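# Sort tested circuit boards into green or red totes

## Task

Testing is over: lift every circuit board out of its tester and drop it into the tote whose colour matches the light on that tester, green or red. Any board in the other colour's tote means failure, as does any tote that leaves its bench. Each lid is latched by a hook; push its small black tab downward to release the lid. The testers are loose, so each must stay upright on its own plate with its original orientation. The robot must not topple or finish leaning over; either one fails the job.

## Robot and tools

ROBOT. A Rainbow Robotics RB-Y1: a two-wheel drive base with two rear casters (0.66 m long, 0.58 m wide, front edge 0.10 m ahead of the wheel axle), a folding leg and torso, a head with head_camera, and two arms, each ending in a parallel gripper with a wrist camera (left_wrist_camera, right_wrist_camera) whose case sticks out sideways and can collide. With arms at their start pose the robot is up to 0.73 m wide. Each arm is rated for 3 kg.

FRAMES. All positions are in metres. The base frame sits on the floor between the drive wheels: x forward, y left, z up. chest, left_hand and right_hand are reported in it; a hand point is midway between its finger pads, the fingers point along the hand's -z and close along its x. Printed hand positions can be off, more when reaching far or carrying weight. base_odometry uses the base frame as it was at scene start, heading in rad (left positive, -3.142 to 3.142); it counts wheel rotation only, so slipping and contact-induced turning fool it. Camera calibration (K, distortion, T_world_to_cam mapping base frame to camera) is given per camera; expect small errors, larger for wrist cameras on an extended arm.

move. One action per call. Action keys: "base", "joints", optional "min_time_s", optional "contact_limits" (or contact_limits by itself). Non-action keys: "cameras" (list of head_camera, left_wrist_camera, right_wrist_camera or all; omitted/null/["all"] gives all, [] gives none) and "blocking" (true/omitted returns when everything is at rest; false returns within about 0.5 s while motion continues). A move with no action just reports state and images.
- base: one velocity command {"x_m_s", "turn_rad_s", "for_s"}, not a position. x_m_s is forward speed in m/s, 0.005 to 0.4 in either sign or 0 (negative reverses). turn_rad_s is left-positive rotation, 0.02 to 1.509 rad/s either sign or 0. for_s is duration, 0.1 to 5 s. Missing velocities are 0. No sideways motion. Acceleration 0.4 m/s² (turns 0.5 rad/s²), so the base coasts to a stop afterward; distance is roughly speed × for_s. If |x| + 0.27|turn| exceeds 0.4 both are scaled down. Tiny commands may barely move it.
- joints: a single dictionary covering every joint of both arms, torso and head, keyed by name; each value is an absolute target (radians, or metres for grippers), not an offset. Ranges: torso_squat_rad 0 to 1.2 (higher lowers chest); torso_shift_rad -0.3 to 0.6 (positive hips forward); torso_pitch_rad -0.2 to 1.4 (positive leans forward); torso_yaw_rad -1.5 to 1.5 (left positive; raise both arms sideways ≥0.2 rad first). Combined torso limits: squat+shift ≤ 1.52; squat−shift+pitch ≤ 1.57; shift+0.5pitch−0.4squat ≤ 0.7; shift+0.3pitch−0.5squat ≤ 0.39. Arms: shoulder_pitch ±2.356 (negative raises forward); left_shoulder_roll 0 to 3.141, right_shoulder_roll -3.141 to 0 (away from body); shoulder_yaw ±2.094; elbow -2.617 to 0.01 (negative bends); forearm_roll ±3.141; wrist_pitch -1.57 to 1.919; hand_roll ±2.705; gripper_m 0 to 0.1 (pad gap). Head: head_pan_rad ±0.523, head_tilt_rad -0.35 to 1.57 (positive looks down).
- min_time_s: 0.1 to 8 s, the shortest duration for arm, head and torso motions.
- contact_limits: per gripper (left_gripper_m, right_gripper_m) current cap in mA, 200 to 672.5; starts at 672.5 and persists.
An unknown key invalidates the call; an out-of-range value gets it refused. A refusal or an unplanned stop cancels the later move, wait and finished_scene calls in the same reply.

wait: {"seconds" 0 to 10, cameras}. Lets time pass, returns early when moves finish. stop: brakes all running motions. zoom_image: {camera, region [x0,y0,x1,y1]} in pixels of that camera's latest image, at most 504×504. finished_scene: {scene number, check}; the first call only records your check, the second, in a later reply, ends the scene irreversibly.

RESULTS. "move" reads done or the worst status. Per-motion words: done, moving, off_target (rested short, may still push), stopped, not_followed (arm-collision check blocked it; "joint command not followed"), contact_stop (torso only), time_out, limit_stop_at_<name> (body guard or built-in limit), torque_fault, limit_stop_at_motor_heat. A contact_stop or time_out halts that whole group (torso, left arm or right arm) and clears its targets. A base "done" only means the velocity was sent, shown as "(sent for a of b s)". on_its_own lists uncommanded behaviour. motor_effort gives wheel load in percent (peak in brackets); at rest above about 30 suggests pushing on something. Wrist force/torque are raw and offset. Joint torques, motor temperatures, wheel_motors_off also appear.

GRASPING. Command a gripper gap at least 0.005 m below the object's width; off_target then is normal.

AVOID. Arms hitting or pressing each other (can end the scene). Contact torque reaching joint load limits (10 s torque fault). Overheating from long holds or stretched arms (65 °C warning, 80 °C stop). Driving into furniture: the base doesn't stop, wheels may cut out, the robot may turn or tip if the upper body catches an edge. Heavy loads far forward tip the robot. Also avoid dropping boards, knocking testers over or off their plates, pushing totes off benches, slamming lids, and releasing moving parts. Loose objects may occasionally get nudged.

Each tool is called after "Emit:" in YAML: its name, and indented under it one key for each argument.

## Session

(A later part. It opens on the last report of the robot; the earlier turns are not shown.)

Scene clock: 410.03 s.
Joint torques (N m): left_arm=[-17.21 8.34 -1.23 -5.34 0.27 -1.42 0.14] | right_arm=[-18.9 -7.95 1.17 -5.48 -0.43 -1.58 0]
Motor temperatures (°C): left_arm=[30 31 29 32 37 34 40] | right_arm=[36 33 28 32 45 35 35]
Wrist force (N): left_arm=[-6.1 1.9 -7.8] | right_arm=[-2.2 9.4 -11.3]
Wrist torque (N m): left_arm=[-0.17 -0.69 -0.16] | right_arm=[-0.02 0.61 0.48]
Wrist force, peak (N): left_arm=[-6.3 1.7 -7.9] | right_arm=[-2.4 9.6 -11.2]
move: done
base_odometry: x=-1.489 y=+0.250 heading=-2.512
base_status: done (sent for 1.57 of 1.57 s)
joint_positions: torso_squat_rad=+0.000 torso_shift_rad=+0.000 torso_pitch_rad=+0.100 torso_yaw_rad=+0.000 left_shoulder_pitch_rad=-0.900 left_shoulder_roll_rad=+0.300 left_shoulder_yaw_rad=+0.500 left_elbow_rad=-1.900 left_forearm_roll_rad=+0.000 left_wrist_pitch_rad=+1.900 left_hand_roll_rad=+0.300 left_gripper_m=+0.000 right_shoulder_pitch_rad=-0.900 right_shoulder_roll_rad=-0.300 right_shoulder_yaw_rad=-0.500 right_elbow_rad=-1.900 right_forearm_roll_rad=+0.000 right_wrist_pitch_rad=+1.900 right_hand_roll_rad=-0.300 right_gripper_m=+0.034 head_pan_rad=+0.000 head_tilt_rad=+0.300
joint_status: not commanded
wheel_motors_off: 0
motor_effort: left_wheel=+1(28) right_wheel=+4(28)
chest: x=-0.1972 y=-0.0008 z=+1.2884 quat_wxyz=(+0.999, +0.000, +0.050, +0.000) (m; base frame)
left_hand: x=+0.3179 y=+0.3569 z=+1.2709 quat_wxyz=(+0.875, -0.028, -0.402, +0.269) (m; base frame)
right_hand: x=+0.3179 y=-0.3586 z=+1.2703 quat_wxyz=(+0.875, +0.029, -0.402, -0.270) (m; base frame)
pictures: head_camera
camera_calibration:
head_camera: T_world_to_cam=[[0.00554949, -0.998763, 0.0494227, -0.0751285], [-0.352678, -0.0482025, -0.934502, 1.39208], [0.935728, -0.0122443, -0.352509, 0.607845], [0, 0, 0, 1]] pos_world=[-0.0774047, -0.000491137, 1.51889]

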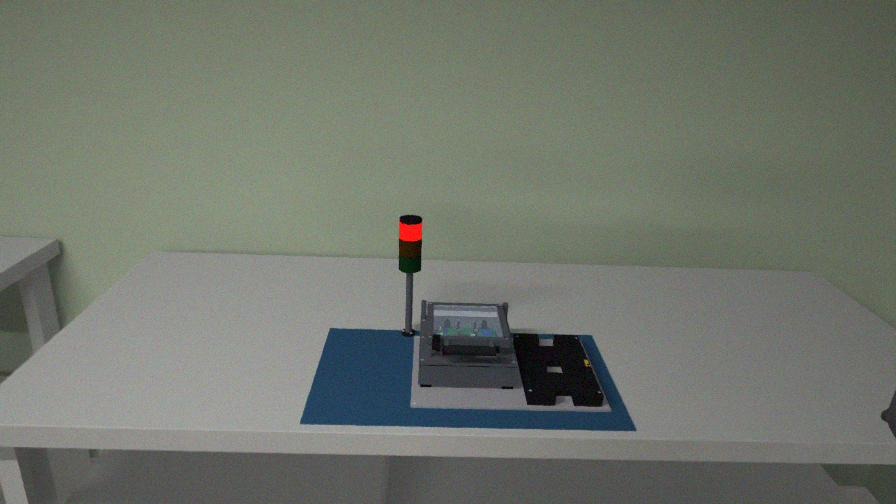

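Emit:
move:
  base: {"turn_rad_s":-0.2,"for_s":1.1}
  cameras: []

Emit:
move:
  base: {"x_m_s":0.2,"for_s":1.6}
  cameras: []

Emit:
move:
  base: {"turn_rad_s":0.2,"for_s":1.4}
  joints: {"head_tilt_rad":0.5}
  cameras: ["head_camera"]

Scene clock: 428.80 s.
Joint torques (N m): left_arm=[-17.06 8.54 -1.28 -5.34 0.24 -1.47 0.13] | right_arm=[-18.57 -7.94 1.46 -5.4 -0.33 -1.53 0.02]
Motor temperatures (°C): left_arm=[30 31 29 32 37 34 40] | right_arm=[36 34 28 32 45 35 35]
Wrist force (N): left_arm=[-6.2 1.6 -7.6] | right_arm=[-2.0 9.0 -11.3]
Wrist torque (N m): left_arm=[-0.15 -0.71 -0.17] | right_arm=[0.03 0.60 0.48]
Wrist force, peak (N): left_arm=[-6.3 1.8 -7.9] | right_arm=[-2.2 9.7 -11.2]
move: done
base_odometry: x=-1.489 y=+0.250 heading=-2.732
base_status: done (sent for 1.1 of 1.1 s)
joint_positions: torso_squat_rad=+0.000 torso_shift_rad=+0.000 torso_pitch_rad=+0.100 torso_yaw_rad=+0.000 left_shoulder_pitch_rad=-0.900 left_shoulder_roll_rad=+0.300 left_shoulder_yaw_rad=+0.500 left_elbow_rad=-1.900 left_forearm_roll_rad=+0.000 left_wrist_pitch_rad=+1.900 left_hand_roll_rad=+0.300 left_gripper_m=+0.000 right_shoulder_pitch_rad=-0.900 right_shoulder_roll_rad=-0.300 right_shoulder_yaw_rad=-0.500 right_elbow_rad=-1.900 right_forearm_roll_rad=+0.000 right_wrist_pitch_rad=+1.900 right_hand_roll_rad=-0.300 right_gripper_m=+0.034 head_pan_rad=+0.000 head_tilt_rad=+0.300
joint_status: not commanded
wheel_motors_off: 0
motor_effort: left_wheel=-2(15) right_wheel=-1(21)
chest: x=-0.1972 y=-0.0008 z=+1.2884 quat_wxyz=(+0.999, +0.000, +0.050, +0.000) (m; base frame)
left_hand: x=+0.3179 y=+0.3569 z=+1.2709 quat_wxyz=(+0.875, -0.028, -0.402, +0.269) (m; base frame)
right_hand: x=+0.3179 y=-0.3586 z=+1.2703 quat_wxyz=(+0.875, +0.029, -0.402, -0.270) (m; base frame)
pictures: none
No camera images: "cameras" was empty.

Scene clock: 431.27 s.
Joint torques (N m): left_arm=[-17.2 8.37 -1.08 -5.42 0.29 -1.48 0.19] | right_arm=[-18.62 -8.13 1.23 -5.43 -0.31 -1.57 0.01]
Motor temperatures (°C): left_arm=[30 31 29 32 37 34 40] | right_arm=[36 34 28 32 45 35 35]
Wrist force (N): left_arm=[-6.1 2.1 -7.6] | right_arm=[-2.2 9.1 -11.0]
Wrist torque (N m): left_arm=[-0.19 -0.71 -0.17] | right_arm=[0.02 0.62 0.48]
Wrist force, peak (N): left_arm=[-6.2 1.8 -8.0] | right_arm=[-1.8 9.6 -11.6]
move: done
base_odometry: x=-1.782 y=+0.122 heading=-2.732
base_status: done (sent for 1.6 of 1.6 s)
joint_positions: torso_squat_rad=+0.000 torso_shift_rad=+0.000 torso_pitch_rad=+0.100 torso_yaw_rad=+0.000 left_shoulder_pitch_rad=-0.900 left_shoulder_roll_rad=+0.300 left_shoulder_yaw_rad=+0.500 left_elbow_rad=-1.900 left_forearm_roll_rad=+0.000 left_wrist_pitch_rad=+1.900 left_hand_roll_rad=+0.300 left_gripper_m=+0.000 right_shoulder_pitch_rad=-0.900 right_shoulder_roll_rad=-0.300 right_shoulder_yaw_rad=-0.500 right_elbow_rad=-1.900 right_forearm_roll_rad=+0.000 right_wrist_pitch_rad=+1.900 right_hand_roll_rad=-0.300 right_gripper_m=+0.034 head_pan_rad=+0.000 head_tilt_rad=+0.300
joint_status: not commanded
wheel_motors_off: 0
motor_effort: left_wheel=+5(30) right_wheel=-6(27)
chest: x=-0.1971 y=-0.0008 z=+1.2884 quat_wxyz=(+0.999, +0.000, +0.050, +0.000) (m; base frame)
left_hand: x=+0.3180 y=+0.3569 z=+1.2709 quat_wxyz=(+0.875, -0.028, -0.402, +0.269) (m; base frame)
right_hand: x=+0.3179 y=-0.3586 z=+1.2703 quat_wxyz=(+0.875, +0.029, -0.402, -0.270) (m; base frame)
pictures: none
No camera images: "cameras" was empty.

Scene clock: 433.43 s.
Joint torques (N m): left_arm=[-17.1 8.44 -1.19 -5.42 0.25 -1.37 0.15] | right_arm=[-18.57 -7.93 1.6 -5.48 -0.37 -1.59 0.04]
Motor temperatures (°C): left_arm=[30 31 29 32 37 34 40] | right_arm=[36 34 28 32 45 35 35]
Wrist force (N): left_arm=[-5.9 2.0 -7.6] | right_arm=[-2.4 9.2 -11.0]
Wrist torque (N m): left_arm=[-0.20 -0.68 -0.16] | right_arm=[-0.01 0.57 0.50]
Wrist force, peak (N): left_arm=[-6.5 2.1 -7.7] | right_arm=[-2.4 9.6 -11.4]
move: done
base_odometry: x=-1.782 y=+0.122 heading=-2.452
base_status: done (sent for 1.4 of 1.4 s)
joint_positions: torso_squat_rad=+0.000 torso_shift_rad=+0.000 torso_pitch_rad=+0.100 torso_yaw_rad=+0.000 left_shoulder_pitch_rad=-0.900 left_shoulder_roll_rad=+0.300 left_shoulder_yaw_rad=+0.500 left_elbow_rad=-1.900 left_forearm_roll_rad=+0.000 left_wrist_pitch_rad=+1.900 left_hand_roll_rad=+0.300 left_gripper_m=+0.000 right_shoulder_pitch_rad=-0.900 right_shoulder_roll_rad=-0.300 right_shoulder_yaw_rad=-0.500 right_elbow_rad=-1.900 right_forearm_roll_rad=+0.000 right_wrist_pitch_rad=+1.900 right_hand_roll_rad=-0.300 right_gripper_m=+0.034 head_pan_rad=+0.000 head_tilt_rad=+0.500
joint_status: all done
wheel_motors_off: 0
motor_effort: left_wheel=+0(25) right_wheel=+2(24)
chest: x=-0.1971 y=-0.0008 z=+1.2884 quat_wxyz=(+0.999, +0.000, +0.050, +0.000) (m; base frame)
left_hand: x=+0.3180 y=+0.3569 z=+1.2709 quat_wxyz=(+0.875, -0.028, -0.402, +0.269) (m; base frame)
right_hand: x=+0.3179 y=-0.3586 z=+1.2703 quat_wxyz=(+0.875, +0.029, -0.402, -0.270) (m; base frame)
pictures: head_camera
camera_calibration:
head_camera: T_world_to_cam=[[0.0154461, -0.99876, 0.0473202, -0.070451], [-0.531289, -0.0482902, -0.845813, 1.23262], [0.84705, -0.0120761, -0.531376, 0.859714], [0, 0, 0, 1]] pos_world=[-0.0722536, -0.000457899, 1.50274]

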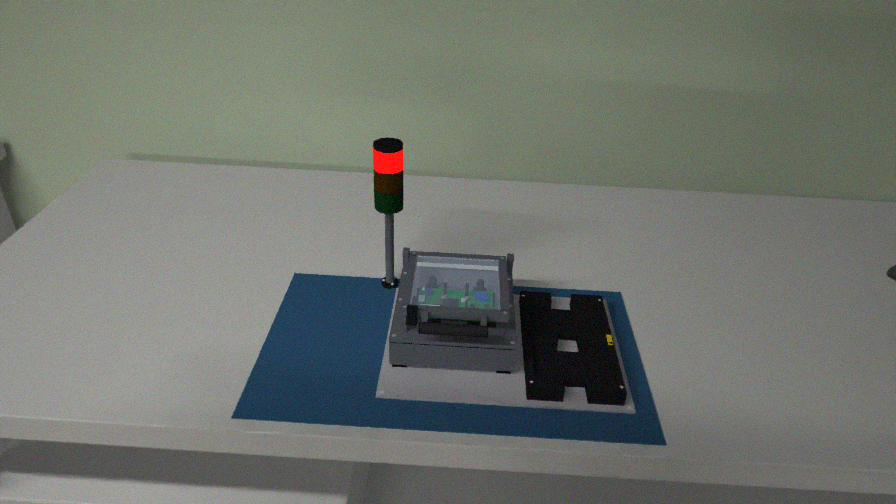

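Emit:
move:
  base: {"turn_rad_s":-0.04,"for_s":0.3}
  cameras: []

Emit:
move:
  base: {"x_m_s":0.1,"for_s":1.5}
  joints: {"torso_pitch_rad":0.3,"left_shoulder_pitch_rad":-1.46,"left_shoulder_roll_rad":0.135,"left_shoulder_yaw_rad":-0.07,"left_elbow_rad":-1.03,"left_forearm_roll_rad":0.22,"left_wrist_pitch_rad":1.87,"left_hand_roll_rad":0.6}
  cameras: []

Emit:
move:
  joints: {"torso_pitch_rad":0.45}
  cameras: ["head_camera","left_wrist_camera"]

Scene clock: 442.90 s.
Joint torques (N m): left_arm=[-16.99 8.51 -1.05 -5.34 0.27 -1.39 0.13] | right_arm=[-18.85 -8.22 1.46 -5.3 -0.45 -1.55 0.03]
Motor temperatures (°C): left_arm=[30 31 29 32 37 34 40] | right_arm=[36 34 28 32 45 35 35]
Wrist force (N): left_arm=[-6.2 2.0 -7.4] | right_arm=[-2.3 9.2 -11.1]
Wrist torque (N m): left_arm=[-0.19 -0.71 -0.18] | right_arm=[0.02 0.60 0.48]
Wrist force, peak (N): left_arm=[-6.3 1.9 -7.9] | right_arm=[-2.2 9.5 -11.3]
move: done
base_odometry: x=-1.782 y=+0.122 heading=-2.464
base_status: done (sent for 0.3 of 0.3 s)
joint_positions: torso_squat_rad=+0.000 torso_shift_rad=+0.000 torso_pitch_rad=+0.100 torso_yaw_rad=+0.000 left_shoulder_pitch_rad=-0.900 left_shoulder_roll_rad=+0.300 left_shoulder_yaw_rad=+0.500 left_elbow_rad=-1.900 left_forearm_roll_rad=+0.000 left_wrist_pitch_rad=+1.900 left_hand_roll_rad=+0.300 left_gripper_m=+0.000 right_shoulder_pitch_rad=-0.900 right_shoulder_roll_rad=-0.300 right_shoulder_yaw_rad=-0.500 right_elbow_rad=-1.900 right_forearm_roll_rad=+0.000 right_wrist_pitch_rad=+1.900 right_hand_roll_rad=-0.300 right_gripper_m=+0.034 head_pan_rad=+0.000 head_tilt_rad=+0.500
joint_status: not commanded
wheel_motors_off: 0
motor_effort: left_wheel=+0(13) right_wheel=+2(10)
chest: x=-0.1971 y=-0.0008 z=+1.2884 quat_wxyz=(+0.999, +0.000, +0.050, +0.000) (m; base frame)
left_hand: x=+0.3180 y=+0.3569 z=+1.2709 quat_wxyz=(+0.875, -0.028, -0.402, +0.269) (m; base frame)
right_hand: x=+0.3179 y=-0.3586 z=+1.2703 quat_wxyz=(+0.875, +0.029, -0.402, -0.270) (m; base frame)
pictures: none
No camera images: "cameras" was empty.

Scene clock: 444.93 s.
Joint torques (N m): left_arm=[-21.58 5.85 2.6 -6.75 -0.12 -0.57 0] | right_arm=[-16.65 -8.45 0.63 -6.4 -0.2 -1.3 -0.02]
Motor temperatures (°C): left_arm=[30 31 29 32 37 34 40] | right_arm=[36 34 28 32 45 35 35]
Wrist force (N): left_arm=[-3.1 -0.1 -9.2] | right_arm=[-1.6 10.0 -11.9]
Wrist torque (N m): left_arm=[-0.03 -0.50 -0.20] | right_arm=[-0.07 0.64 0.49]
Wrist force, peak (N): left_arm=[-3.7 0.6 -10.1] | right_arm=[-1.6 9.9 -12.3]
move: done
base_odometry: x=-1.899 y=+0.028 heading=-2.463
base_status: done (sent for 1.5 of 1.5 s)
joint_positions: torso_squat_rad=+0.000 torso_shift_rad=+0.000 torso_pitch_rad=+0.300 torso_yaw_rad=+0.000 left_shoulder_pitch_rad=-1.460 left_shoulder_roll_rad=+0.135 left_shoulder_yaw_rad=-0.070 left_elbow_rad=-1.030 left_forearm_roll_rad=+0.220 left_wrist_pitch_rad=+1.870 left_hand_roll_rad=+0.600 left_gripper_m=+0.000 right_shoulder_pitch_rad=-0.900 right_shoulder_roll_rad=-0.300 right_shoulder_yaw_rad=-0.500 right_elbow_rad=-1.900 right_forearm_roll_rad=+0.000 right_wrist_pitch_rad=+1.900 right_hand_roll_rad=-0.300 right_gripper_m=+0.034 head_pan_rad=+0.000 head_tilt_rad=+0.500
joint_status: all done
wheel_motors_off: 0
motor_effort: left_wheel=+0(33) right_wheel=-5(35)
chest: x=-0.1365 y=-0.0008 z=+1.2761 quat_wxyz=(+0.989, +0.000, +0.149, +0.000) (m; base frame)
left_hand: x=+0.4069 y=+0.0545 z=+1.1290 quat_wxyz=(+0.991, -0.006, -0.119, +0.067) (m; base frame)
right_hand: x=+0.3647 y=-0.3584 z=+1.1561 quat_wxyz=(+0.910, +0.002, -0.313, -0.271) (m; base frame)
pictures: none
No camera images: "cameras" was empty.

Scene clock: 446.23 s.
Joint torques (N m): left_arm=[-21.38 4.61 2.18 -7.17 0.06 -0.32 0] | right_arm=[-15.02 -8.46 0.15 -7.02 -0.09 -1.02 0.06]
Motor temperatures (°C): left_arm=[30 31 29 32 37 34 40] | right_arm=[36 34 28 32 45 35 35]
Wrist force (N): left_arm=[-2.3 0.0 -9.3] | right_arm=[-0.6 10.0 -12.4]
Wrist torque (N m): left_arm=[-0.05 -0.50 -0.21] | right_arm=[-0.03 0.72 0.50]
Wrist force, peak (N): left_arm=[-2.4 0.0 -9.8] | right_arm=[-1.0 10.3 -12.9]
move: done
base_odometry: x=-1.899 y=+0.028 heading=-2.463
base_status: not commanded
joint_positions: torso_squat_rad=+0.000 torso_shift_rad=+0.000 torso_pitch_rad=+0.450 torso_yaw_rad=+0.000 left_shoulder_pitch_rad=-1.460 left_shoulder_roll_rad=+0.135 left_shoulder_yaw_rad=-0.070 left_elbow_rad=-1.030 left_forearm_roll_rad=+0.220 left_wrist_pitch_rad=+1.870 left_hand_roll_rad=+0.600 left_gripper_m=+0.000 right_shoulder_pitch_rad=-0.900 right_shoulder_roll_rad=-0.300 right_shoulder_yaw_rad=-0.500 right_elbow_rad=-1.900 right_forearm_roll_rad=+0.000 right_wrist_pitch_rad=+1.900 right_hand_roll_rad=-0.300 right_gripper_m=+0.034 head_pan_rad=+0.000 head_tilt_rad=+0.500
joint_status: all done
wheel_motors_off: 0
motor_effort: left_wheel=+1(4) right_wheel=-3(5)
chest: x=-0.0934 y=-0.0007 z=+1.2591 quat_wxyz=(+0.975, +0.000, +0.223, +0.000) (m; base frame)
left_hand: x=+0.4219 y=+0.0546 z=+1.0325 quat_wxyz=(+0.997, -0.001, -0.045, +0.067) (m; base frame)
right_hand: x=+0.3843 y=-0.3584 z=+1.0656 quat_wxyz=(+0.931, -0.018, -0.244, -0.270) (m; base frame)
pictures: head_camera, left_wrist_camera
camera_calibration:
head_camera: T_world_to_cam=[[0.0309531, -0.998754, 0.0391373, -0.058885], [-0.789101, -0.0484512, -0.61235, 0.944934], [0.613483, -0.0119291, -0.789618, 1.05966], [0, 0, 0, 1]] pos_world=[0.097386, -0.000387605, 1.41766]
left_wrist_camera: T_world_to_cam=[[0.985905, 0.148763, 0.0765563, -0.50446], [0.0918454, -0.863711, 0.495548, -0.468988], [0.139842, -0.481532, -0.8652, 0.929598], [0, 0, 0, 1]] pos_world=[0.410427, 0.117605, 1.07531]

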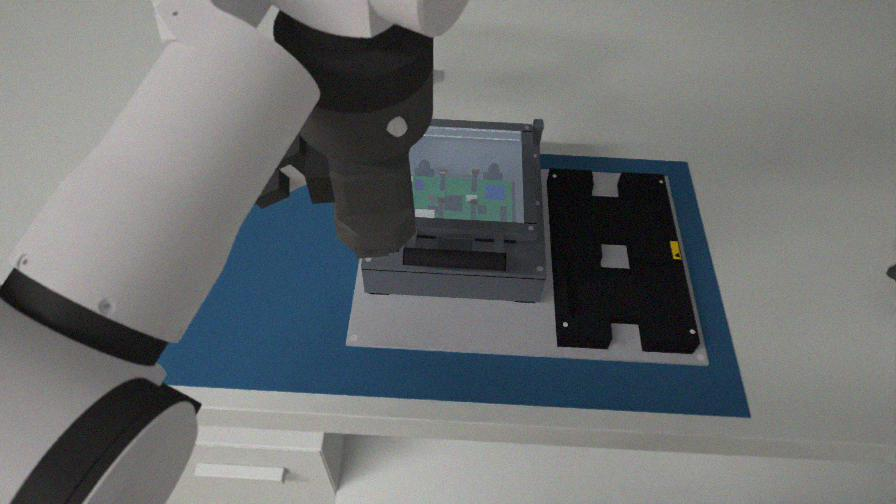

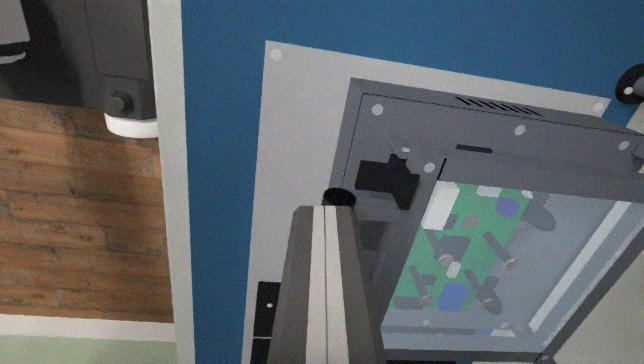

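Emit:
move:
  base: {"x_m_s":0.03,"for_s":1}
  joints: {"torso_pitch_rad":0.49,"left_shoulder_roll_rad":0.14}
  cameras: ["head_camera","left_wrist_camera"]

Emit:
zoom_image:
  camera: "left_wrist_camera"
  region: [220, 110, 480, 260]

Scene clock: 455.87 s.
Joint torques (N m): left_arm=[-21.22 4.56 2.06 -7.22 0.18 -0.21 0.01] | right_arm=[-14.45 -8.83 -0.18 -6.91 -0.01 -0.91 -0.07]
Motor temperatures (°C): left_arm=[30 31 29 32 37 34 40] | right_arm=[35 34 28 32 45 35 35]
Wrist force (N): left_arm=[-2.0 0.0 -9.2] | right_arm=[-0.7 10.4 -12.2]
Wrist torque (N m): left_arm=[-0.04 -0.46 -0.21] | right_arm=[-0.06 0.67 0.50]
Wrist force, peak (N): left_arm=[-1.9 0.0 -9.9] | right_arm=[-0.5 10.6 -13.0]
move: done
base_odometry: x=-1.923 y=+0.009 heading=-2.463
base_status: done (sent for 1 of 1 s)
joint_positions: torso_squat_rad=+0.000 torso_shift_rad=+0.000 torso_pitch_rad=+0.490 torso_yaw_rad=+0.000 left_shoulder_pitch_rad=-1.460 left_shoulder_roll_rad=+0.140 left_shoulder_yaw_rad=-0.070 left_elbow_rad=-1.030 left_forearm_roll_rad=+0.220 left_wrist_pitch_rad=+1.870 left_hand_roll_rad=+0.600 left_gripper_m=+0.000 right_shoulder_pitch_rad=-0.900 right_shoulder_roll_rad=-0.300 right_shoulder_yaw_rad=-0.500 right_elbow_rad=-1.900 right_forearm_roll_rad=+0.000 right_wrist_pitch_rad=+1.900 right_hand_roll_rad=-0.300 right_gripper_m=+0.034 head_pan_rad=+0.000 head_tilt_rad=+0.500
joint_status: all done
wheel_motors_off: 0
motor_effort: left_wheel=+1(22) right_wheel=-4(17)
chest: x=-0.0825 y=-0.0007 z=+1.2535 quat_wxyz=(+0.970, +0.000, +0.242, +0.000) (m; base frame)
left_hand: x=+0.4246 y=+0.0572 z=+1.0069 quat_wxyz=(+0.997, +0.001, -0.026, +0.069) (m; base frame)
right_hand: x=+0.3872 y=-0.3584 z=+1.0411 quat_wxyz=(+0.936, -0.024, -0.225, -0.270) (m; base frame)
pictures: head_camera, left_wrist_camera
camera_calibration:
head_camera: T_world_to_cam=[[0.0325102, -0.998753, 0.0378794, -0.0572952], [-0.812871, -0.0484731, -0.580423, 0.908169], [0.581536, -0.0119214, -0.813433, 1.07576], [0, 0, 0, 1]] pos_world=[0.114495, -0.000377468, 1.40435]
left_wrist_camera: T_world_to_cam=[[0.987523, 0.152495, 0.0392801, -0.468897], [0.114044, -0.864581, 0.48938, -0.45742], [0.108589, -0.478795, -0.871185, 0.927516], [0, 0, 0, 1]] pos_world=[0.414495, 0.120118, 1.05031]

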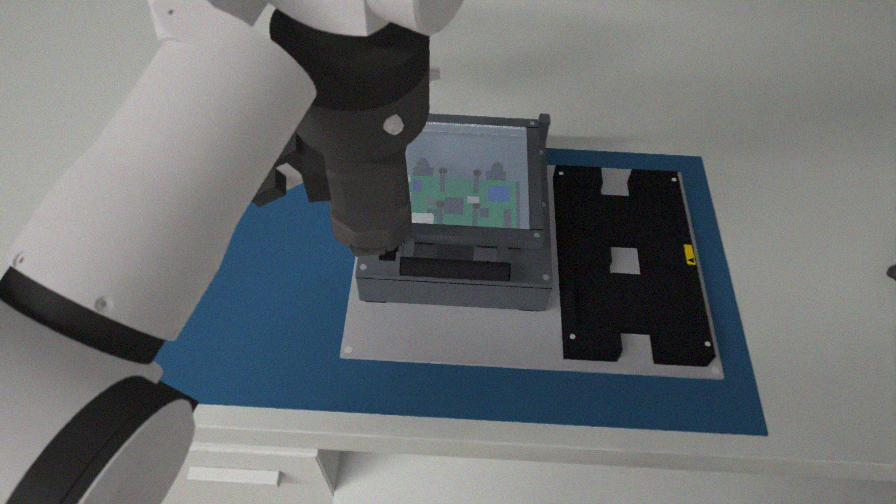

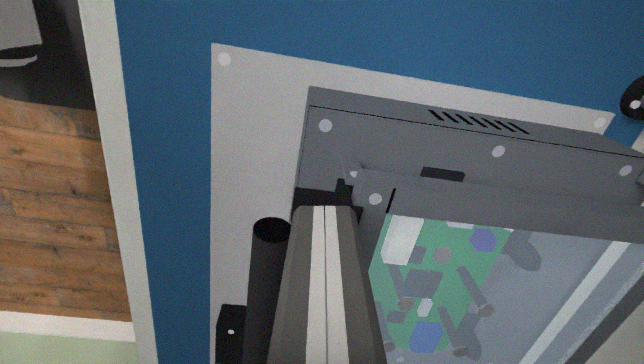

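Scaled by 1.938 from the camera's 644x364 image, which has a finer 920x520 frame.

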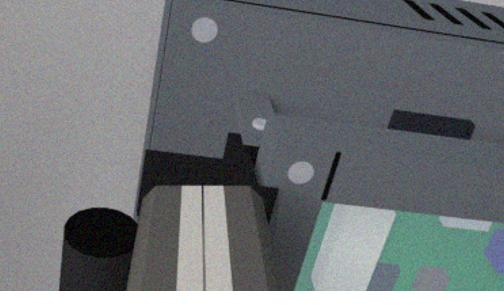

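Emit:
move:
  joints: {"left_shoulder_roll_rad":0.133}
  cameras: ["left_wrist_camera"]

Emit:
zoom_image:
  camera: "left_wrist_camera"
  region: [220, 110, 480, 260]

Scene clock: 461.03 s.
Joint torques (N m): left_arm=[-21.11 3.56 1.82 -7.26 0.24 -0.27 0.05] | right_arm=[-14.46 -8.5 -0.17 -6.88 0.05 -0.94 0.03]
Motor temperatures (°C): left_arm=[30 31 29 32 37 34 40] | right_arm=[35 34 28 32 45 35 35]
Wrist force (N): left_arm=[-2.3 0.0 -9.4] | right_arm=[-0.5 10.3 -12.4]
Wrist torque (N m): left_arm=[-0.05 -0.49 -0.20] | right_arm=[-0.05 0.71 0.49]
Wrist force, peak (N): left_arm=[-2.8 -1.4 -9.6] | right_arm=[-0.7 10.7 -12.8]
move: done
base_odometry: x=-1.923 y=+0.009 heading=-2.463
base_status: not commanded
joint_positions: torso_squat_rad=+0.000 torso_shift_rad=+0.000 torso_pitch_rad=+0.490 torso_yaw_rad=+0.000 left_shoulder_pitch_rad=-1.460 left_shoulder_roll_rad=+0.133 left_shoulder_yaw_rad=-0.070 left_elbow_rad=-1.030 left_forearm_roll_rad=+0.220 left_wrist_pitch_rad=+1.870 left_hand_roll_rad=+0.600 left_gripper_m=+0.000 right_shoulder_pitch_rad=-0.900 right_shoulder_roll_rad=-0.300 right_shoulder_yaw_rad=-0.500 right_elbow_rad=-1.900 right_forearm_roll_rad=+0.000 right_wrist_pitch_rad=+1.900 right_hand_roll_rad=-0.300 right_gripper_m=+0.034 head_pan_rad=+0.000 head_tilt_rad=+0.500
joint_status: all done
wheel_motors_off: 0
motor_effort: left_wheel=+3(3) right_wheel=-5(5)
chest: x=-0.0825 y=-0.0007 z=+1.2535 quat_wxyz=(+0.970, +0.000, +0.242, +0.000) (m; base frame)
left_hand: x=+0.4230 y=+0.0536 z=+1.0064 quat_wxyz=(+0.998, +0.000, -0.025, +0.066) (m; base frame)
right_hand: x=+0.3872 y=-0.3584 z=+1.0411 quat_wxyz=(+0.936, -0.024, -0.225, -0.270) (m; base frame)
pictures: left_wrist_camera
camera_calibration:
left_wrist_camera: T_world_to_cam=[[0.988399, 0.147442, 0.0364357, -0.463988], [0.110645, -0.863379, 0.492275, -0.461672], [0.10404, -0.482533, -0.869677, 0.926131], [0, 0, 0, 1]] pos_world=[0.413333, 0.116702, 1.04961]

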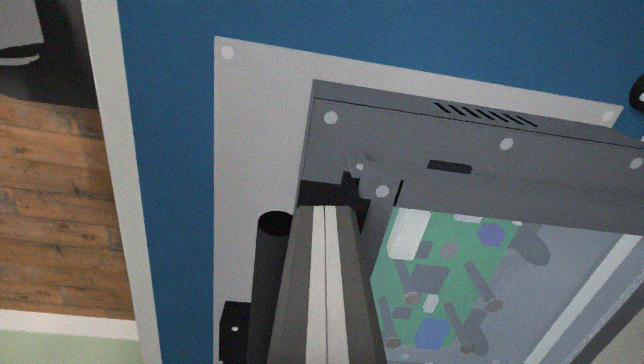

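Scaled by 1.938 from the camera's 644x364 image, which has a finer 920x520 frame.

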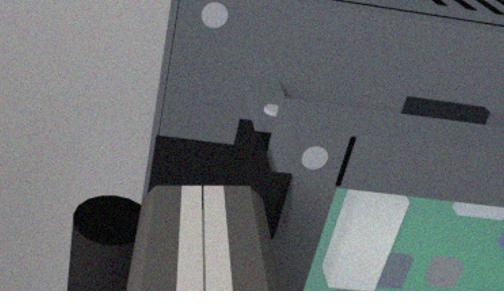

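Emit:
move:
  joints: {"torso_pitch_rad":0.515}
  cameras: []

Emit:
move:
  joints: {"torso_pitch_rad":0.53}
  cameras: ["left_wrist_camera"]

Emit:
move:
  joints: {"torso_pitch_rad":0.542}
  cameras: ["left_wrist_camera"]

Scene clock: 467.10 s.
Joint torques (N m): left_arm=[-21.69 3.65 1.71 -7.55 -0.12 -0.82 0] | right_arm=[-14.04 -8.54 -0.36 -7.17 -0.06 -0.84 0.03]
Motor temperatures (°C): left_arm=[30 31 29 32 37 34 40] | right_arm=[35 34 28 32 45 35 35]
Wrist force (N): left_arm=[-4.0 0.4 -10.0] | right_arm=[-0.4 10.5 -12.8]
Wrist torque (N m): left_arm=[-0.04 -0.41 -0.23] | right_arm=[-0.08 0.72 0.50]
Wrist force, peak (N): left_arm=[-6.1 0.8 -9.7] | right_arm=[-0.5 10.5 -13.3]
move: done
base_odometry: x=-1.923 y=+0.009 heading=-2.463
base_status: not commanded
joint_positions: torso_squat_rad=+0.000 torso_shift_rad=+0.000 torso_pitch_rad=+0.515 torso_yaw_rad=+0.000 left_shoulder_pitch_rad=-1.460 left_shoulder_roll_rad=+0.133 left_shoulder_yaw_rad=-0.070 left_elbow_rad=-1.030 left_forearm_roll_rad=+0.220 left_wrist_pitch_rad=+1.870 left_hand_roll_rad=+0.600 left_gripper_m=+0.000 right_shoulder_pitch_rad=-0.900 right_shoulder_roll_rad=-0.300 right_shoulder_yaw_rad=-0.500 right_elbow_rad=-1.900 right_forearm_roll_rad=+0.000 right_wrist_pitch_rad=+1.900 right_hand_roll_rad=-0.300 right_gripper_m=+0.034 head_pan_rad=+0.000 head_tilt_rad=+0.500
joint_status: all done
wheel_motors_off: 0
motor_effort: left_wheel=+2(3) right_wheel=-4(5)
chest: x=-0.0757 y=-0.0007 z=+1.2498 quat_wxyz=(+0.967, +0.000, +0.255, +0.000) (m; base frame)
left_hand: x=+0.4233 y=+0.0536 z=+0.9900 quat_wxyz=(+0.998, +0.001, -0.012, +0.066) (m; base frame)
right_hand: x=+0.3885 y=-0.3584 z=+1.0257 quat_wxyz=(+0.939, -0.027, -0.213, -0.270) (m; base frame)
pictures: none
No camera images: "cameras" was empty.

Scene clock: 467.90 s.
Joint torques (N m): left_arm=[-16.27 3.48 1.68 -5.58 -0.06 -2.27 0.03] | right_arm=[-13.75 -8.82 -0.29 -7.51 -0.03 -0.8 0.03]
Motor temperatures (°C): left_arm=[30 31 29 32 37 34 40] | right_arm=[35 34 28 32 45 35 35]
Wrist force (N): left_arm=[-9.4 3.9 7.4] | right_arm=[-0.4 10.5 -12.5]
Wrist torque (N m): left_arm=[0.07 -0.37 -0.23] | right_arm=[-0.06 0.72 0.50]
Wrist force, peak (N): left_arm=[-17.7 6.8 22.0] | right_arm=[-0.5 10.5 -13.3]
move: done
base_odometry: x=-1.923 y=+0.009 heading=-2.463
base_status: not commanded
joint_positions: torso_squat_rad=+0.000 torso_shift_rad=+0.000 torso_pitch_rad=+0.529 torso_yaw_rad=+0.000 left_shoulder_pitch_rad=-1.461 left_shoulder_roll_rad=+0.133 left_shoulder_yaw_rad=-0.070 left_elbow_rad=-1.031 left_forearm_roll_rad=+0.220 left_wrist_pitch_rad=+1.871 left_hand_roll_rad=+0.600 left_gripper_m=+0.000 right_shoulder_pitch_rad=-0.900 right_shoulder_roll_rad=-0.300 right_shoulder_yaw_rad=-0.500 right_elbow_rad=-1.900 right_forearm_roll_rad=+0.000 right_wrist_pitch_rad=+1.900 right_hand_roll_rad=-0.300 right_gripper_m=+0.034 head_pan_rad=+0.000 head_tilt_rad=+0.500
joint_status: all done
wheel_motors_off: 0
motor_effort: left_wheel=+6(7) right_wheel=-4(8)
chest: x=-0.0722 y=-0.0007 z=+1.2476 quat_wxyz=(+0.965, +0.000, +0.261, +0.000) (m; base frame)
left_hand: x=+0.4235 y=+0.0534 z=+0.9815 quat_wxyz=(+0.998, +0.001, -0.006, +0.066) (m; base frame)
right_hand: x=+0.3888 y=-0.3583 z=+1.0169 quat_wxyz=(+0.940, -0.029, -0.207, -0.269) (m; base frame)
pictures: left_wrist_camera
camera_calibration:
left_wrist_camera: T_world_to_cam=[[0.989131, 0.147032, -0.00127136, -0.426831], [0.12896, -0.863334, 0.487876, -0.453119], [0.0706359, -0.482737, -0.872912, 0.921693], [0, 0, 0, 1]] pos_world=[0.415522, 0.116501, 1.02508]

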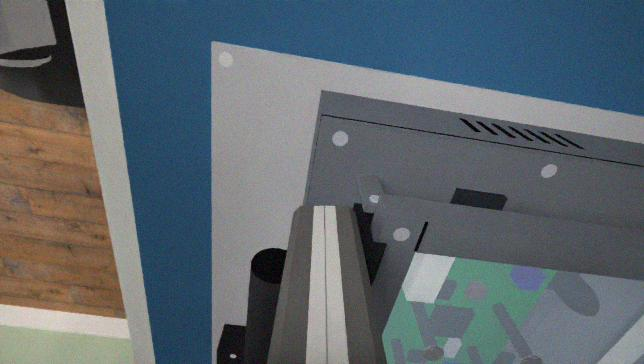

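Scene clock: 468.47 s.
Joint torques (N m): left_arm=[0.2 0.24 0.67 3.27 0.13 -7.39 -0.05] | right_arm=[-13.56 -8.73 -0.31 -7.47 0.04 -0.83 0.05]
Motor temperatures (°C): left_arm=[30 31 29 32 37 34 40] | right_arm=[35 34 28 32 45 35 35]
Wrist force (N): left_arm=[-29.3 17.8 65.4] | right_arm=[-0.4 10.7 -12.6]
Wrist torque (N m): left_arm=[0.37 -0.37 -0.34] | right_arm=[-0.09 0.71 0.50]
Wrist force, peak (N): left_arm=[-30.7 18.6 73.3] | right_arm=[-0.6 10.7 -12.7]
move: done
base_odometry: x=-1.923 y=+0.009 heading=-2.463
base_status: not commanded
joint_positions: torso_squat_rad=+0.000 torso_shift_rad=-0.002 torso_pitch_rad=+0.538 torso_yaw_rad=+0.000 left_shoulder_pitch_rad=-1.465 left_shoulder_roll_rad=+0.134 left_shoulder_yaw_rad=-0.070 left_elbow_rad=-1.033 left_forearm_roll_rad=+0.220 left_wrist_pitch_rad=+1.872 left_hand_roll_rad=+0.600 left_gripper_m=+0.000 right_shoulder_pitch_rad=-0.900 right_shoulder_roll_rad=-0.300 right_shoulder_yaw_rad=-0.500 right_elbow_rad=-1.900 right_forearm_roll_rad=+0.000 right_wrist_pitch_rad=+1.900 right_hand_roll_rad=-0.300 right_gripper_m=+0.034 head_pan_rad=+0.000 head_tilt_rad=+0.500
joint_status: all done
wheel_motors_off: 0
motor_effort: left_wheel=+10(11) right_wheel=-4(4)
chest: x=-0.0705 y=-0.0007 z=+1.2462 quat_wxyz=(+0.964, +0.000, +0.266, +0.000) (m; base frame)
left_hand: x=+0.4240 y=+0.0531 z=+0.9780 quat_wxyz=(+0.998, +0.001, -0.003, +0.066) (m; base frame)
right_hand: x=+0.3884 y=-0.3581 z=+1.0112 quat_wxyz=(+0.941, -0.030, -0.202, -0.269) (m; base frame)
pictures: left_wrist_camera
camera_calibration:
left_wrist_camera: T_world_to_cam=[[0.989206, 0.146418, -0.00576366, -0.422906], [0.130597, -0.86312, 0.48782, -0.452333], [0.0664507, -0.483307, -0.872925, 0.920201], [0, 0, 0, 1]] pos_world=[0.416266, 0.116243, 1.02149]

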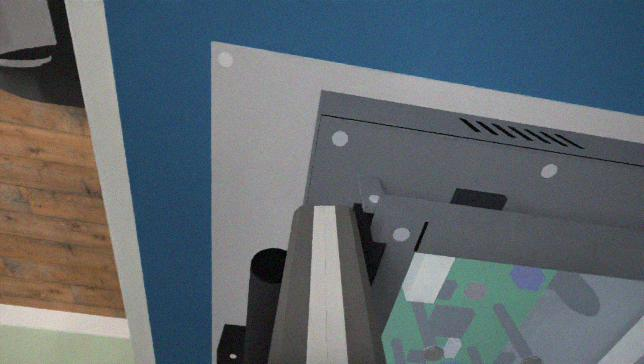

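Emit:
move:
  joints: {"torso_pitch_rad":0.554}
  cameras: ["left_wrist_camera"]

Emit:
move:
  joints: {"torso_pitch_rad":0.45}
  cameras: ["left_wrist_camera","head_camera"]

Emit:
zoom_image:
  camera: "head_camera"
  region: [340, 190, 580, 320]

Scene clock: 479.83 s.
Joint torques (N m): left_arm=[-1.75 2.22 -0.92 2.78 -1.52 -7.19 -0.04] | right_arm=[-13.59 -8.62 -0.26 -7.41 0.02 -0.88 0.03]
Motor temperatures (°C): left_arm=[30 31 29 32 37 34 40] | right_arm=[35 34 28 32 45 35 35]
Wrist force (N): left_arm=[-31.2 12.7 53.8] | right_arm=[-0.4 10.5 -12.7]
Wrist torque (N m): left_arm=[-0.17 -0.39 -0.36] | right_arm=[-0.08 0.72 0.52]
Wrist force, peak (N): left_arm=[-50.5 32.0 129.0] | right_arm=[0.2 11.2 -13.0]
move: contact_stop
base_odometry: x=-1.922 y=+0.009 heading=-2.463
base_status: not commanded
joint_positions: torso_squat_rad=+0.002 torso_shift_rad=-0.006 torso_pitch_rad=+0.540 torso_yaw_rad=+0.001 left_shoulder_pitch_rad=-1.465 left_shoulder_roll_rad=+0.133 left_shoulder_yaw_rad=-0.069 left_elbow_rad=-1.033 left_forearm_roll_rad=+0.220 left_wrist_pitch_rad=+1.872 left_hand_roll_rad=+0.600 left_gripper_m=+0.000 right_shoulder_pitch_rad=-0.900 right_shoulder_roll_rad=-0.300 right_shoulder_yaw_rad=-0.500 right_elbow_rad=-1.900 right_forearm_roll_rad=+0.000 right_wrist_pitch_rad=+1.900 right_hand_roll_rad=-0.300 right_gripper_m=+0.034 head_pan_rad=+0.000 head_tilt_rad=+0.500
joint_status: torso_pitch_rad contact_stop (moved +0.001 of +0.016)
wheel_motors_off: 0
motor_effort: left_wheel=+13(19) right_wheel=+0(15)
chest: x=-0.0732 y=-0.0007 z=+1.2459 quat_wxyz=(+0.964, +0.001, +0.267, +0.001) (m; base frame)
left_hand: x=+0.4206 y=+0.0534 z=+0.9767 quat_wxyz=(+0.998, +0.001, -0.002, +0.066) (m; base frame)
right_hand: x=+0.3857 y=-0.3576 z=+1.0101 quat_wxyz=(+0.941, -0.030, -0.202, -0.269) (m; base frame)
pictures: left_wrist_camera
camera_calibration:
left_wrist_camera: T_world_to_cam=[[0.989091, 0.147077, -0.00819148, -0.417223], [0.13235, -0.86289, 0.487755, -0.451727], [0.0646691, -0.483518, -0.872942, 0.920282], [0, 0, 0, 1]] pos_world=[0.412944, 0.116547, 1.02027]

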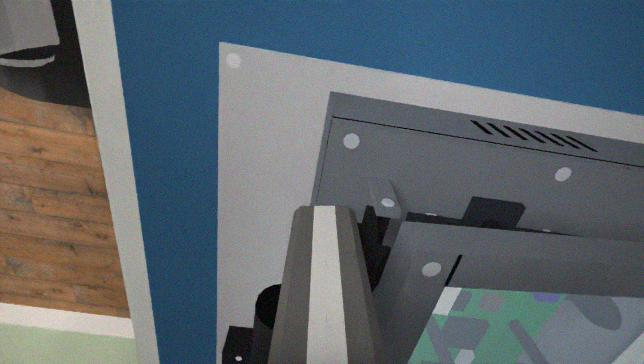

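not run: a stop that you did not command came earlier in this reply.

This scene's latest camera images include none from head_camera. They are from: left_wrist_camera. head_camera's image comes with the result of a call that names it in "cameras".

Lid appears released (gap visible).

Emit:
move:
  joints: {"torso_pitch_rad":0.45,"torso_shift_rad":0,"torso_squat_rad":0,"torso_yaw_rad":0}
  cameras: ["head_camera"]

Emit:
zoom_image:
  camera: "head_camera"
  region: [340, 100, 580, 320]

Scene clock: 484.97 s.
Joint torques (N m): left_arm=[-21.64 4.76 1.07 -7.7 0.06 -0.53 -0.01] | right_arm=[-14.81 -8.72 -0.03 -6.99 -0.02 -1.03 0.01]
Motor temperatures (°C): left_arm=[30 31 29 32 37 34 40] | right_arm=[35 34 28 32 45 35 35]
Wrist force (N): left_arm=[-2.4 0.6 -9.8] | right_arm=[-0.6 10.3 -12.2]
Wrist torque (N m): left_arm=[-0.14 -0.48 -0.20] | right_arm=[-0.05 0.71 0.51]
Wrist force, peak (N): left_arm=[-33.3 13.1 58.2] | right_arm=[-0.3 10.7 -13.1]
move: done
base_odometry: x=-1.923 y=+0.009 heading=-2.463
base_status: not commanded
joint_positions: torso_squat_rad=+0.000 torso_shift_rad=+0.000 torso_pitch_rad=+0.450 torso_yaw_rad=+0.000 left_shoulder_pitch_rad=-1.460 left_shoulder_roll_rad=+0.133 left_shoulder_yaw_rad=-0.070 left_elbow_rad=-1.030 left_forearm_roll_rad=+0.220 left_wrist_pitch_rad=+1.870 left_hand_roll_rad=+0.600 left_gripper_m=+0.000 right_shoulder_pitch_rad=-0.900 right_shoulder_roll_rad=-0.300 right_shoulder_yaw_rad=-0.500 right_elbow_rad=-1.900 right_forearm_roll_rad=+0.000 right_wrist_pitch_rad=+1.900 right_hand_roll_rad=-0.300 right_gripper_m=+0.034 head_pan_rad=+0.000 head_tilt_rad=+0.500
joint_status: all done
wheel_motors_off: 0
motor_effort: left_wheel=+7(14) right_wheel=-4(5)
chest: x=-0.0936 y=-0.0007 z=+1.2592 quat_wxyz=(+0.975, +0.000, +0.223, +0.000) (m; base frame)
left_hand: x=+0.4213 y=+0.0536 z=+1.0325 quat_wxyz=(+0.997, -0.002, -0.044, +0.066) (m; base frame)
right_hand: x=+0.3842 y=-0.3583 z=+1.0657 quat_wxyz=(+0.931, -0.018, -0.244, -0.270) (m; base frame)
pictures: head_camera
camera_calibration:
head_camera: T_world_to_cam=[[0.0310001, -0.998753, 0.0391412, -0.0588682], [-0.78891, -0.0484943, -0.612592, 0.945135], [0.613726, -0.0118885, -0.78943, 1.0596], [0, 0, 0, 1]] pos_world=[0.0971499, -0.000364058, 1.41776]

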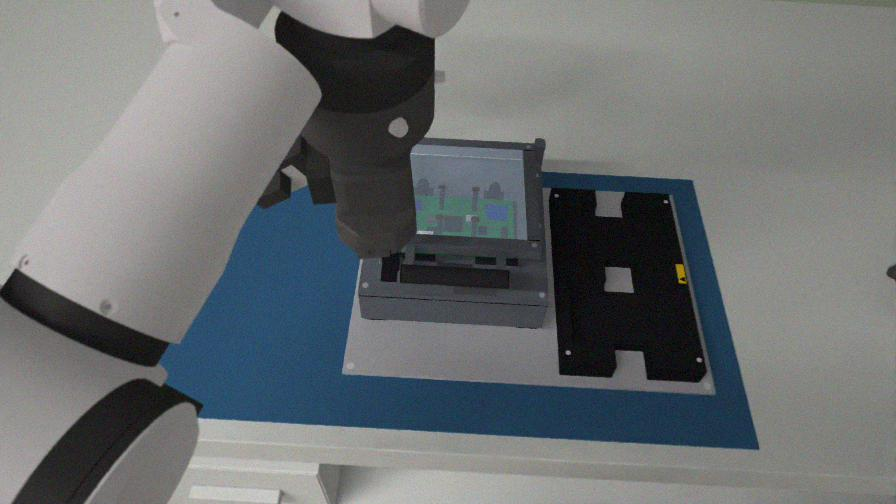

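Scaled by 2.100 from the camera's 896x504 image, which has a finer 1280x720 frame.

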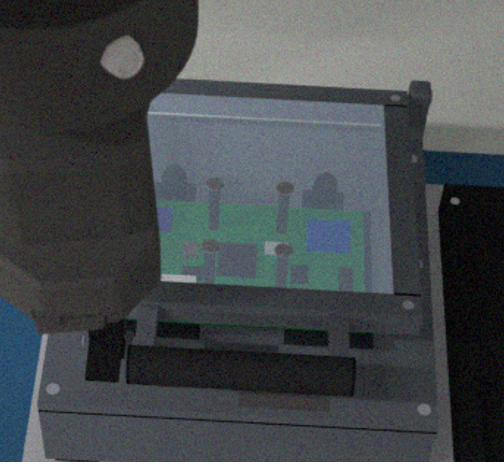

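Emit:
move:
  joints: {"torso_pitch_rad":0.3}
  cameras: []

Emit:
move:
  joints: {"torso_pitch_rad":0.28,"left_shoulder_pitch_rad":-0.9,"left_shoulder_roll_rad":0.3,"left_shoulder_yaw_rad":0.5,"left_elbow_rad":-1.9,"left_forearm_roll_rad":0,"left_wrist_pitch_rad":1.9,"left_hand_roll_rad":0.3}
  cameras: []

Emit:
move:
  base: {"x_m_s":0.02,"for_s":0.6}
  joints: {"right_shoulder_pitch_rad":-1.46,"right_shoulder_roll_rad":-0.064,"right_shoulder_yaw_rad":0.07,"right_elbow_rad":-1.03,"right_forearm_roll_rad":-0.22,"right_wrist_pitch_rad":1.87,"right_hand_roll_rad":-0.6,"right_gripper_m":0.034}
  cameras: []

Emit:
move:
  joints: {"torso_pitch_rad":0.47}
  cameras: ["right_wrist_camera","head_camera"]

Scene clock: 494.77 s.
Joint torques (N m): left_arm=[-21.85 5.8 1.25 -7.41 0.01 -0.67 -0.03] | right_arm=[-16.59 -9.35 0.5 -6.46 -0.21 -1.28 0.08]
Motor temperatures (°C): left_arm=[30 31 29 32 37 34 40] | right_arm=[35 34 28 32 45 35 35]
Wrist force (N): left_arm=[-3.2 0.7 -9.1] | right_arm=[-1.4 9.8 -12.1]
Wrist torque (N m): left_arm=[-0.13 -0.52 -0.20] | right_arm=[-0.04 0.65 0.49]
Wrist force, peak (N): left_arm=[-2.6 0.9 -10.4] | right_arm=[-0.8 10.2 -13.1]
move: done
base_odometry: x=-1.923 y=+0.009 heading=-2.463
base_status: not commanded
joint_positions: torso_squat_rad=+0.000 torso_shift_rad=+0.000 torso_pitch_rad=+0.300 torso_yaw_rad=+0.000 left_shoulder_pitch_rad=-1.460 left_shoulder_roll_rad=+0.133 left_shoulder_yaw_rad=-0.070 left_elbow_rad=-1.030 left_forearm_roll_rad=+0.220 left_wrist_pitch_rad=+1.870 left_hand_roll_rad=+0.600 left_gripper_m=+0.000 right_shoulder_pitch_rad=-0.900 right_shoulder_roll_rad=-0.300 right_shoulder_yaw_rad=-0.500 right_elbow_rad=-1.900 right_forearm_roll_rad=+0.000 right_wrist_pitch_rad=+1.900 right_hand_roll_rad=-0.300 right_gripper_m=+0.034 head_pan_rad=+0.000 head_tilt_rad=+0.500
joint_status: all done
wheel_motors_off: 0
motor_effort: left_wheel=+7(8) right_wheel=-4(6)
chest: x=-0.1368 y=-0.0007 z=+1.2761 quat_wxyz=(+0.989, +0.000, +0.149, +0.000) (m; base frame)
left_hand: x=+0.4063 y=+0.0535 z=+1.1290 quat_wxyz=(+0.991, -0.007, -0.119, +0.066) (m; base frame)
right_hand: x=+0.3646 y=-0.3583 z=+1.1562 quat_wxyz=(+0.910, +0.002, -0.313, -0.271) (m; base frame)
pictures: none
No camera images: "cameras" was empty.

Scene clock: 496.43 s.
Joint torques (N m): left_arm=[-16.65 8.58 -1.04 -6.53 0.3 -1.02 0.07] | right_arm=[-16.8 -8.83 0.28 -6.43 -0.12 -1.37 0.03]
Motor temperatures (°C): left_arm=[30 31 29 32 37 34 40] | right_arm=[35 34 28 32 45 35 35]
Wrist force (N): left_arm=[-5.3 2.1 -8.3] | right_arm=[-1.6 10.0 -11.7]
Wrist torque (N m): left_arm=[-0.25 -0.65 -0.17] | right_arm=[-0.06 0.64 0.48]
Wrist force, peak (N): left_arm=[-6.1 3.0 -8.6] | right_arm=[-1.6 10.6 -12.1]
move: done
base_odometry: x=-1.923 y=+0.009 heading=-2.463
base_status: not commanded
joint_positions: torso_squat_rad=+0.000 torso_shift_rad=+0.000 torso_pitch_rad=+0.280 torso_yaw_rad=+0.000 left_shoulder_pitch_rad=-0.900 left_shoulder_roll_rad=+0.300 left_shoulder_yaw_rad=+0.500 left_elbow_rad=-1.900 left_forearm_roll_rad=+0.000 left_wrist_pitch_rad=+1.900 left_hand_roll_rad=+0.300 left_gripper_m=+0.000 right_shoulder_pitch_rad=-0.900 right_shoulder_roll_rad=-0.300 right_shoulder_yaw_rad=-0.500 right_elbow_rad=-1.900 right_forearm_roll_rad=+0.000 right_wrist_pitch_rad=+1.900 right_hand_roll_rad=-0.300 right_gripper_m=+0.034 head_pan_rad=+0.000 head_tilt_rad=+0.500
joint_status: all done
wheel_motors_off: 0
motor_effort: left_wheel=+4(6) right_wheel=-5(5)
chest: x=-0.1426 y=-0.0008 z=+1.2779 quat_wxyz=(+0.990, +0.000, +0.139, +0.000) (m; base frame)
left_hand: x=+0.3610 y=+0.3571 z=+1.1685 quat_wxyz=(+0.907, -0.004, -0.322, +0.271) (m; base frame)
right_hand: x=+0.3610 y=-0.3584 z=+1.1680 quat_wxyz=(+0.907, +0.005, -0.322, -0.271) (m; base frame)
pictures: none
No camera images: "cameras" was empty.

Scene clock: 498.37 s.
Joint torques (N m): left_arm=[-16.07 8.66 -0.84 -6.47 0.27 -1.14 0.14] | right_arm=[-21.96 -5.89 -2.25 -6.81 0.36 -0.61 0.03]
Motor temperatures (°C): left_arm=[30 31 29 32 37 34 40] | right_arm=[35 34 28 32 45 35 35]
Wrist force (N): left_arm=[-5.5 2.1 -8.6] | right_arm=[0.3 10.7 -12.8]
Wrist torque (N m): left_arm=[-0.24 -0.68 -0.17] | right_arm=[-0.09 0.72 0.50]
Wrist force, peak (N): left_arm=[-5.4 2.0 -9.0] | right_arm=[0.1 12.2 -12.8]
move: done
base_odometry: x=-1.932 y=+0.002 heading=-2.463
base_status: done (sent for 0.6 of 0.6 s)
joint_positions: torso_squat_rad=+0.000 torso_shift_rad=+0.000 torso_pitch_rad=+0.280 torso_yaw_rad=+0.000 left_shoulder_pitch_rad=-0.900 left_shoulder_roll_rad=+0.300 left_shoulder_yaw_rad=+0.500 left_elbow_rad=-1.900 left_forearm_roll_rad=+0.000 left_wrist_pitch_rad=+1.900 left_hand_roll_rad=+0.300 left_gripper_m=+0.000 right_shoulder_pitch_rad=-1.461 right_shoulder_roll_rad=-0.064 right_shoulder_yaw_rad=+0.070 right_elbow_rad=-1.030 right_forearm_roll_rad=-0.220 right_wrist_pitch_rad=+1.870 right_hand_roll_rad=-0.600 right_gripper_m=+0.034 head_pan_rad=+0.000 head_tilt_rad=+0.500
joint_status: all done
wheel_motors_off: 0
motor_effort: left_wheel=+2(15) right_wheel=-6(15)
chest: x=-0.1426 y=-0.0008 z=+1.2779 quat_wxyz=(+0.990, +0.000, +0.139, +0.000) (m; base frame)
left_hand: x=+0.3610 y=+0.3570 z=+1.1685 quat_wxyz=(+0.907, -0.004, -0.322, +0.271) (m; base frame)
right_hand: x=+0.3872 y=-0.0183 z=+1.1342 quat_wxyz=(+0.992, +0.024, -0.116, -0.038) (m; base frame)
pictures: none
No camera images: "cameras" was empty.

Scene clock: 499.80 s.
Joint torques (N m): left_arm=[-13.98 8.55 -0.56 -7.34 0.25 -0.83 0.14] | right_arm=[-21.21 -3.95 -1.71 -7.35 0.17 -0.23 0.05]
Motor temperatures (°C): left_arm=[30 31 29 32 37 34 40] | right_arm=[35 34 28 32 45 35 35]
Wrist force (N): left_arm=[-4.7 1.4 -9.3] | right_arm=[1.7 10.4 -12.8]
Wrist torque (N m): left_arm=[-0.21 -0.65 -0.17] | right_arm=[-0.04 0.80 0.52]
Wrist force, peak (N): left_arm=[-5.1 1.4 -9.3] | right_arm=[2.0 10.7 -13.6]
move: done
base_odometry: x=-1.932 y=+0.002 heading=-2.463
base_status: not commanded
joint_positions: torso_squat_rad=+0.000 torso_shift_rad=+0.000 torso_pitch_rad=+0.470 torso_yaw_rad=+0.000 left_shoulder_pitch_rad=-0.900 left_shoulder_roll_rad=+0.300 left_shoulder_yaw_rad=+0.500 left_elbow_rad=-1.900 left_forearm_roll_rad=+0.000 left_wrist_pitch_rad=+1.900 left_hand_roll_rad=+0.300 left_gripper_m=+0.000 right_shoulder_pitch_rad=-1.461 right_shoulder_roll_rad=-0.064 right_shoulder_yaw_rad=+0.070 right_elbow_rad=-1.030 right_forearm_roll_rad=-0.220 right_wrist_pitch_rad=+1.870 right_hand_roll_rad=-0.600 right_gripper_m=+0.034 head_pan_rad=+0.000 head_tilt_rad=+0.500
joint_status: all done
wheel_motors_off: 0
motor_effort: left_wheel=+3(4) right_wheel=-3(6)
chest: x=-0.0879 y=-0.0008 z=+1.2564 quat_wxyz=(+0.973, +0.000, +0.233, +0.000) (m; base frame)
left_hand: x=+0.3859 y=+0.3571 z=+1.0538 quat_wxyz=(+0.934, +0.022, -0.234, +0.270) (m; base frame)
right_hand: x=+0.4052 y=-0.0182 z=+1.0152 quat_wxyz=(+0.999, +0.020, -0.022, -0.040) (m; base frame)
pictures: head_camera, right_wrist_camera
camera_calibration:
head_camera: T_world_to_cam=[[0.0317734, -0.998756, 0.0384426, -0.0580299], [-0.801161, -0.0484463, -0.596485, 0.926607], [0.597605, -0.0118464, -0.801703, 1.06791], [0, 0, 0, 1]] pos_world=[0.106018, -0.000416142, 1.41108]
right_wrist_camera: T_world_to_cam=[[-0.993183, 0.101288, -0.0576922, 0.465267], [0.0612132, 0.874395, 0.481338, -0.464282], [0.0991994, 0.474526, -0.874634, 0.928072], [0, 0, 0, 1]] pos_world=[0.398451, -0.0815533, 1.06204]

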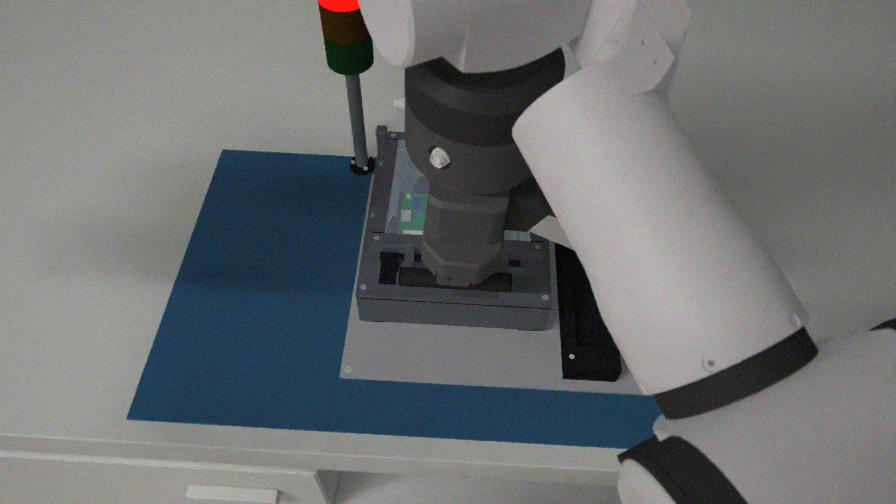

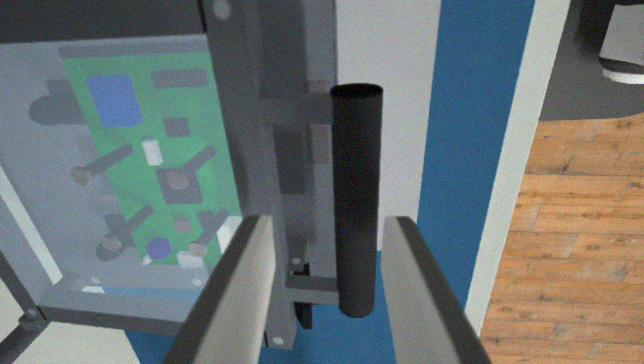

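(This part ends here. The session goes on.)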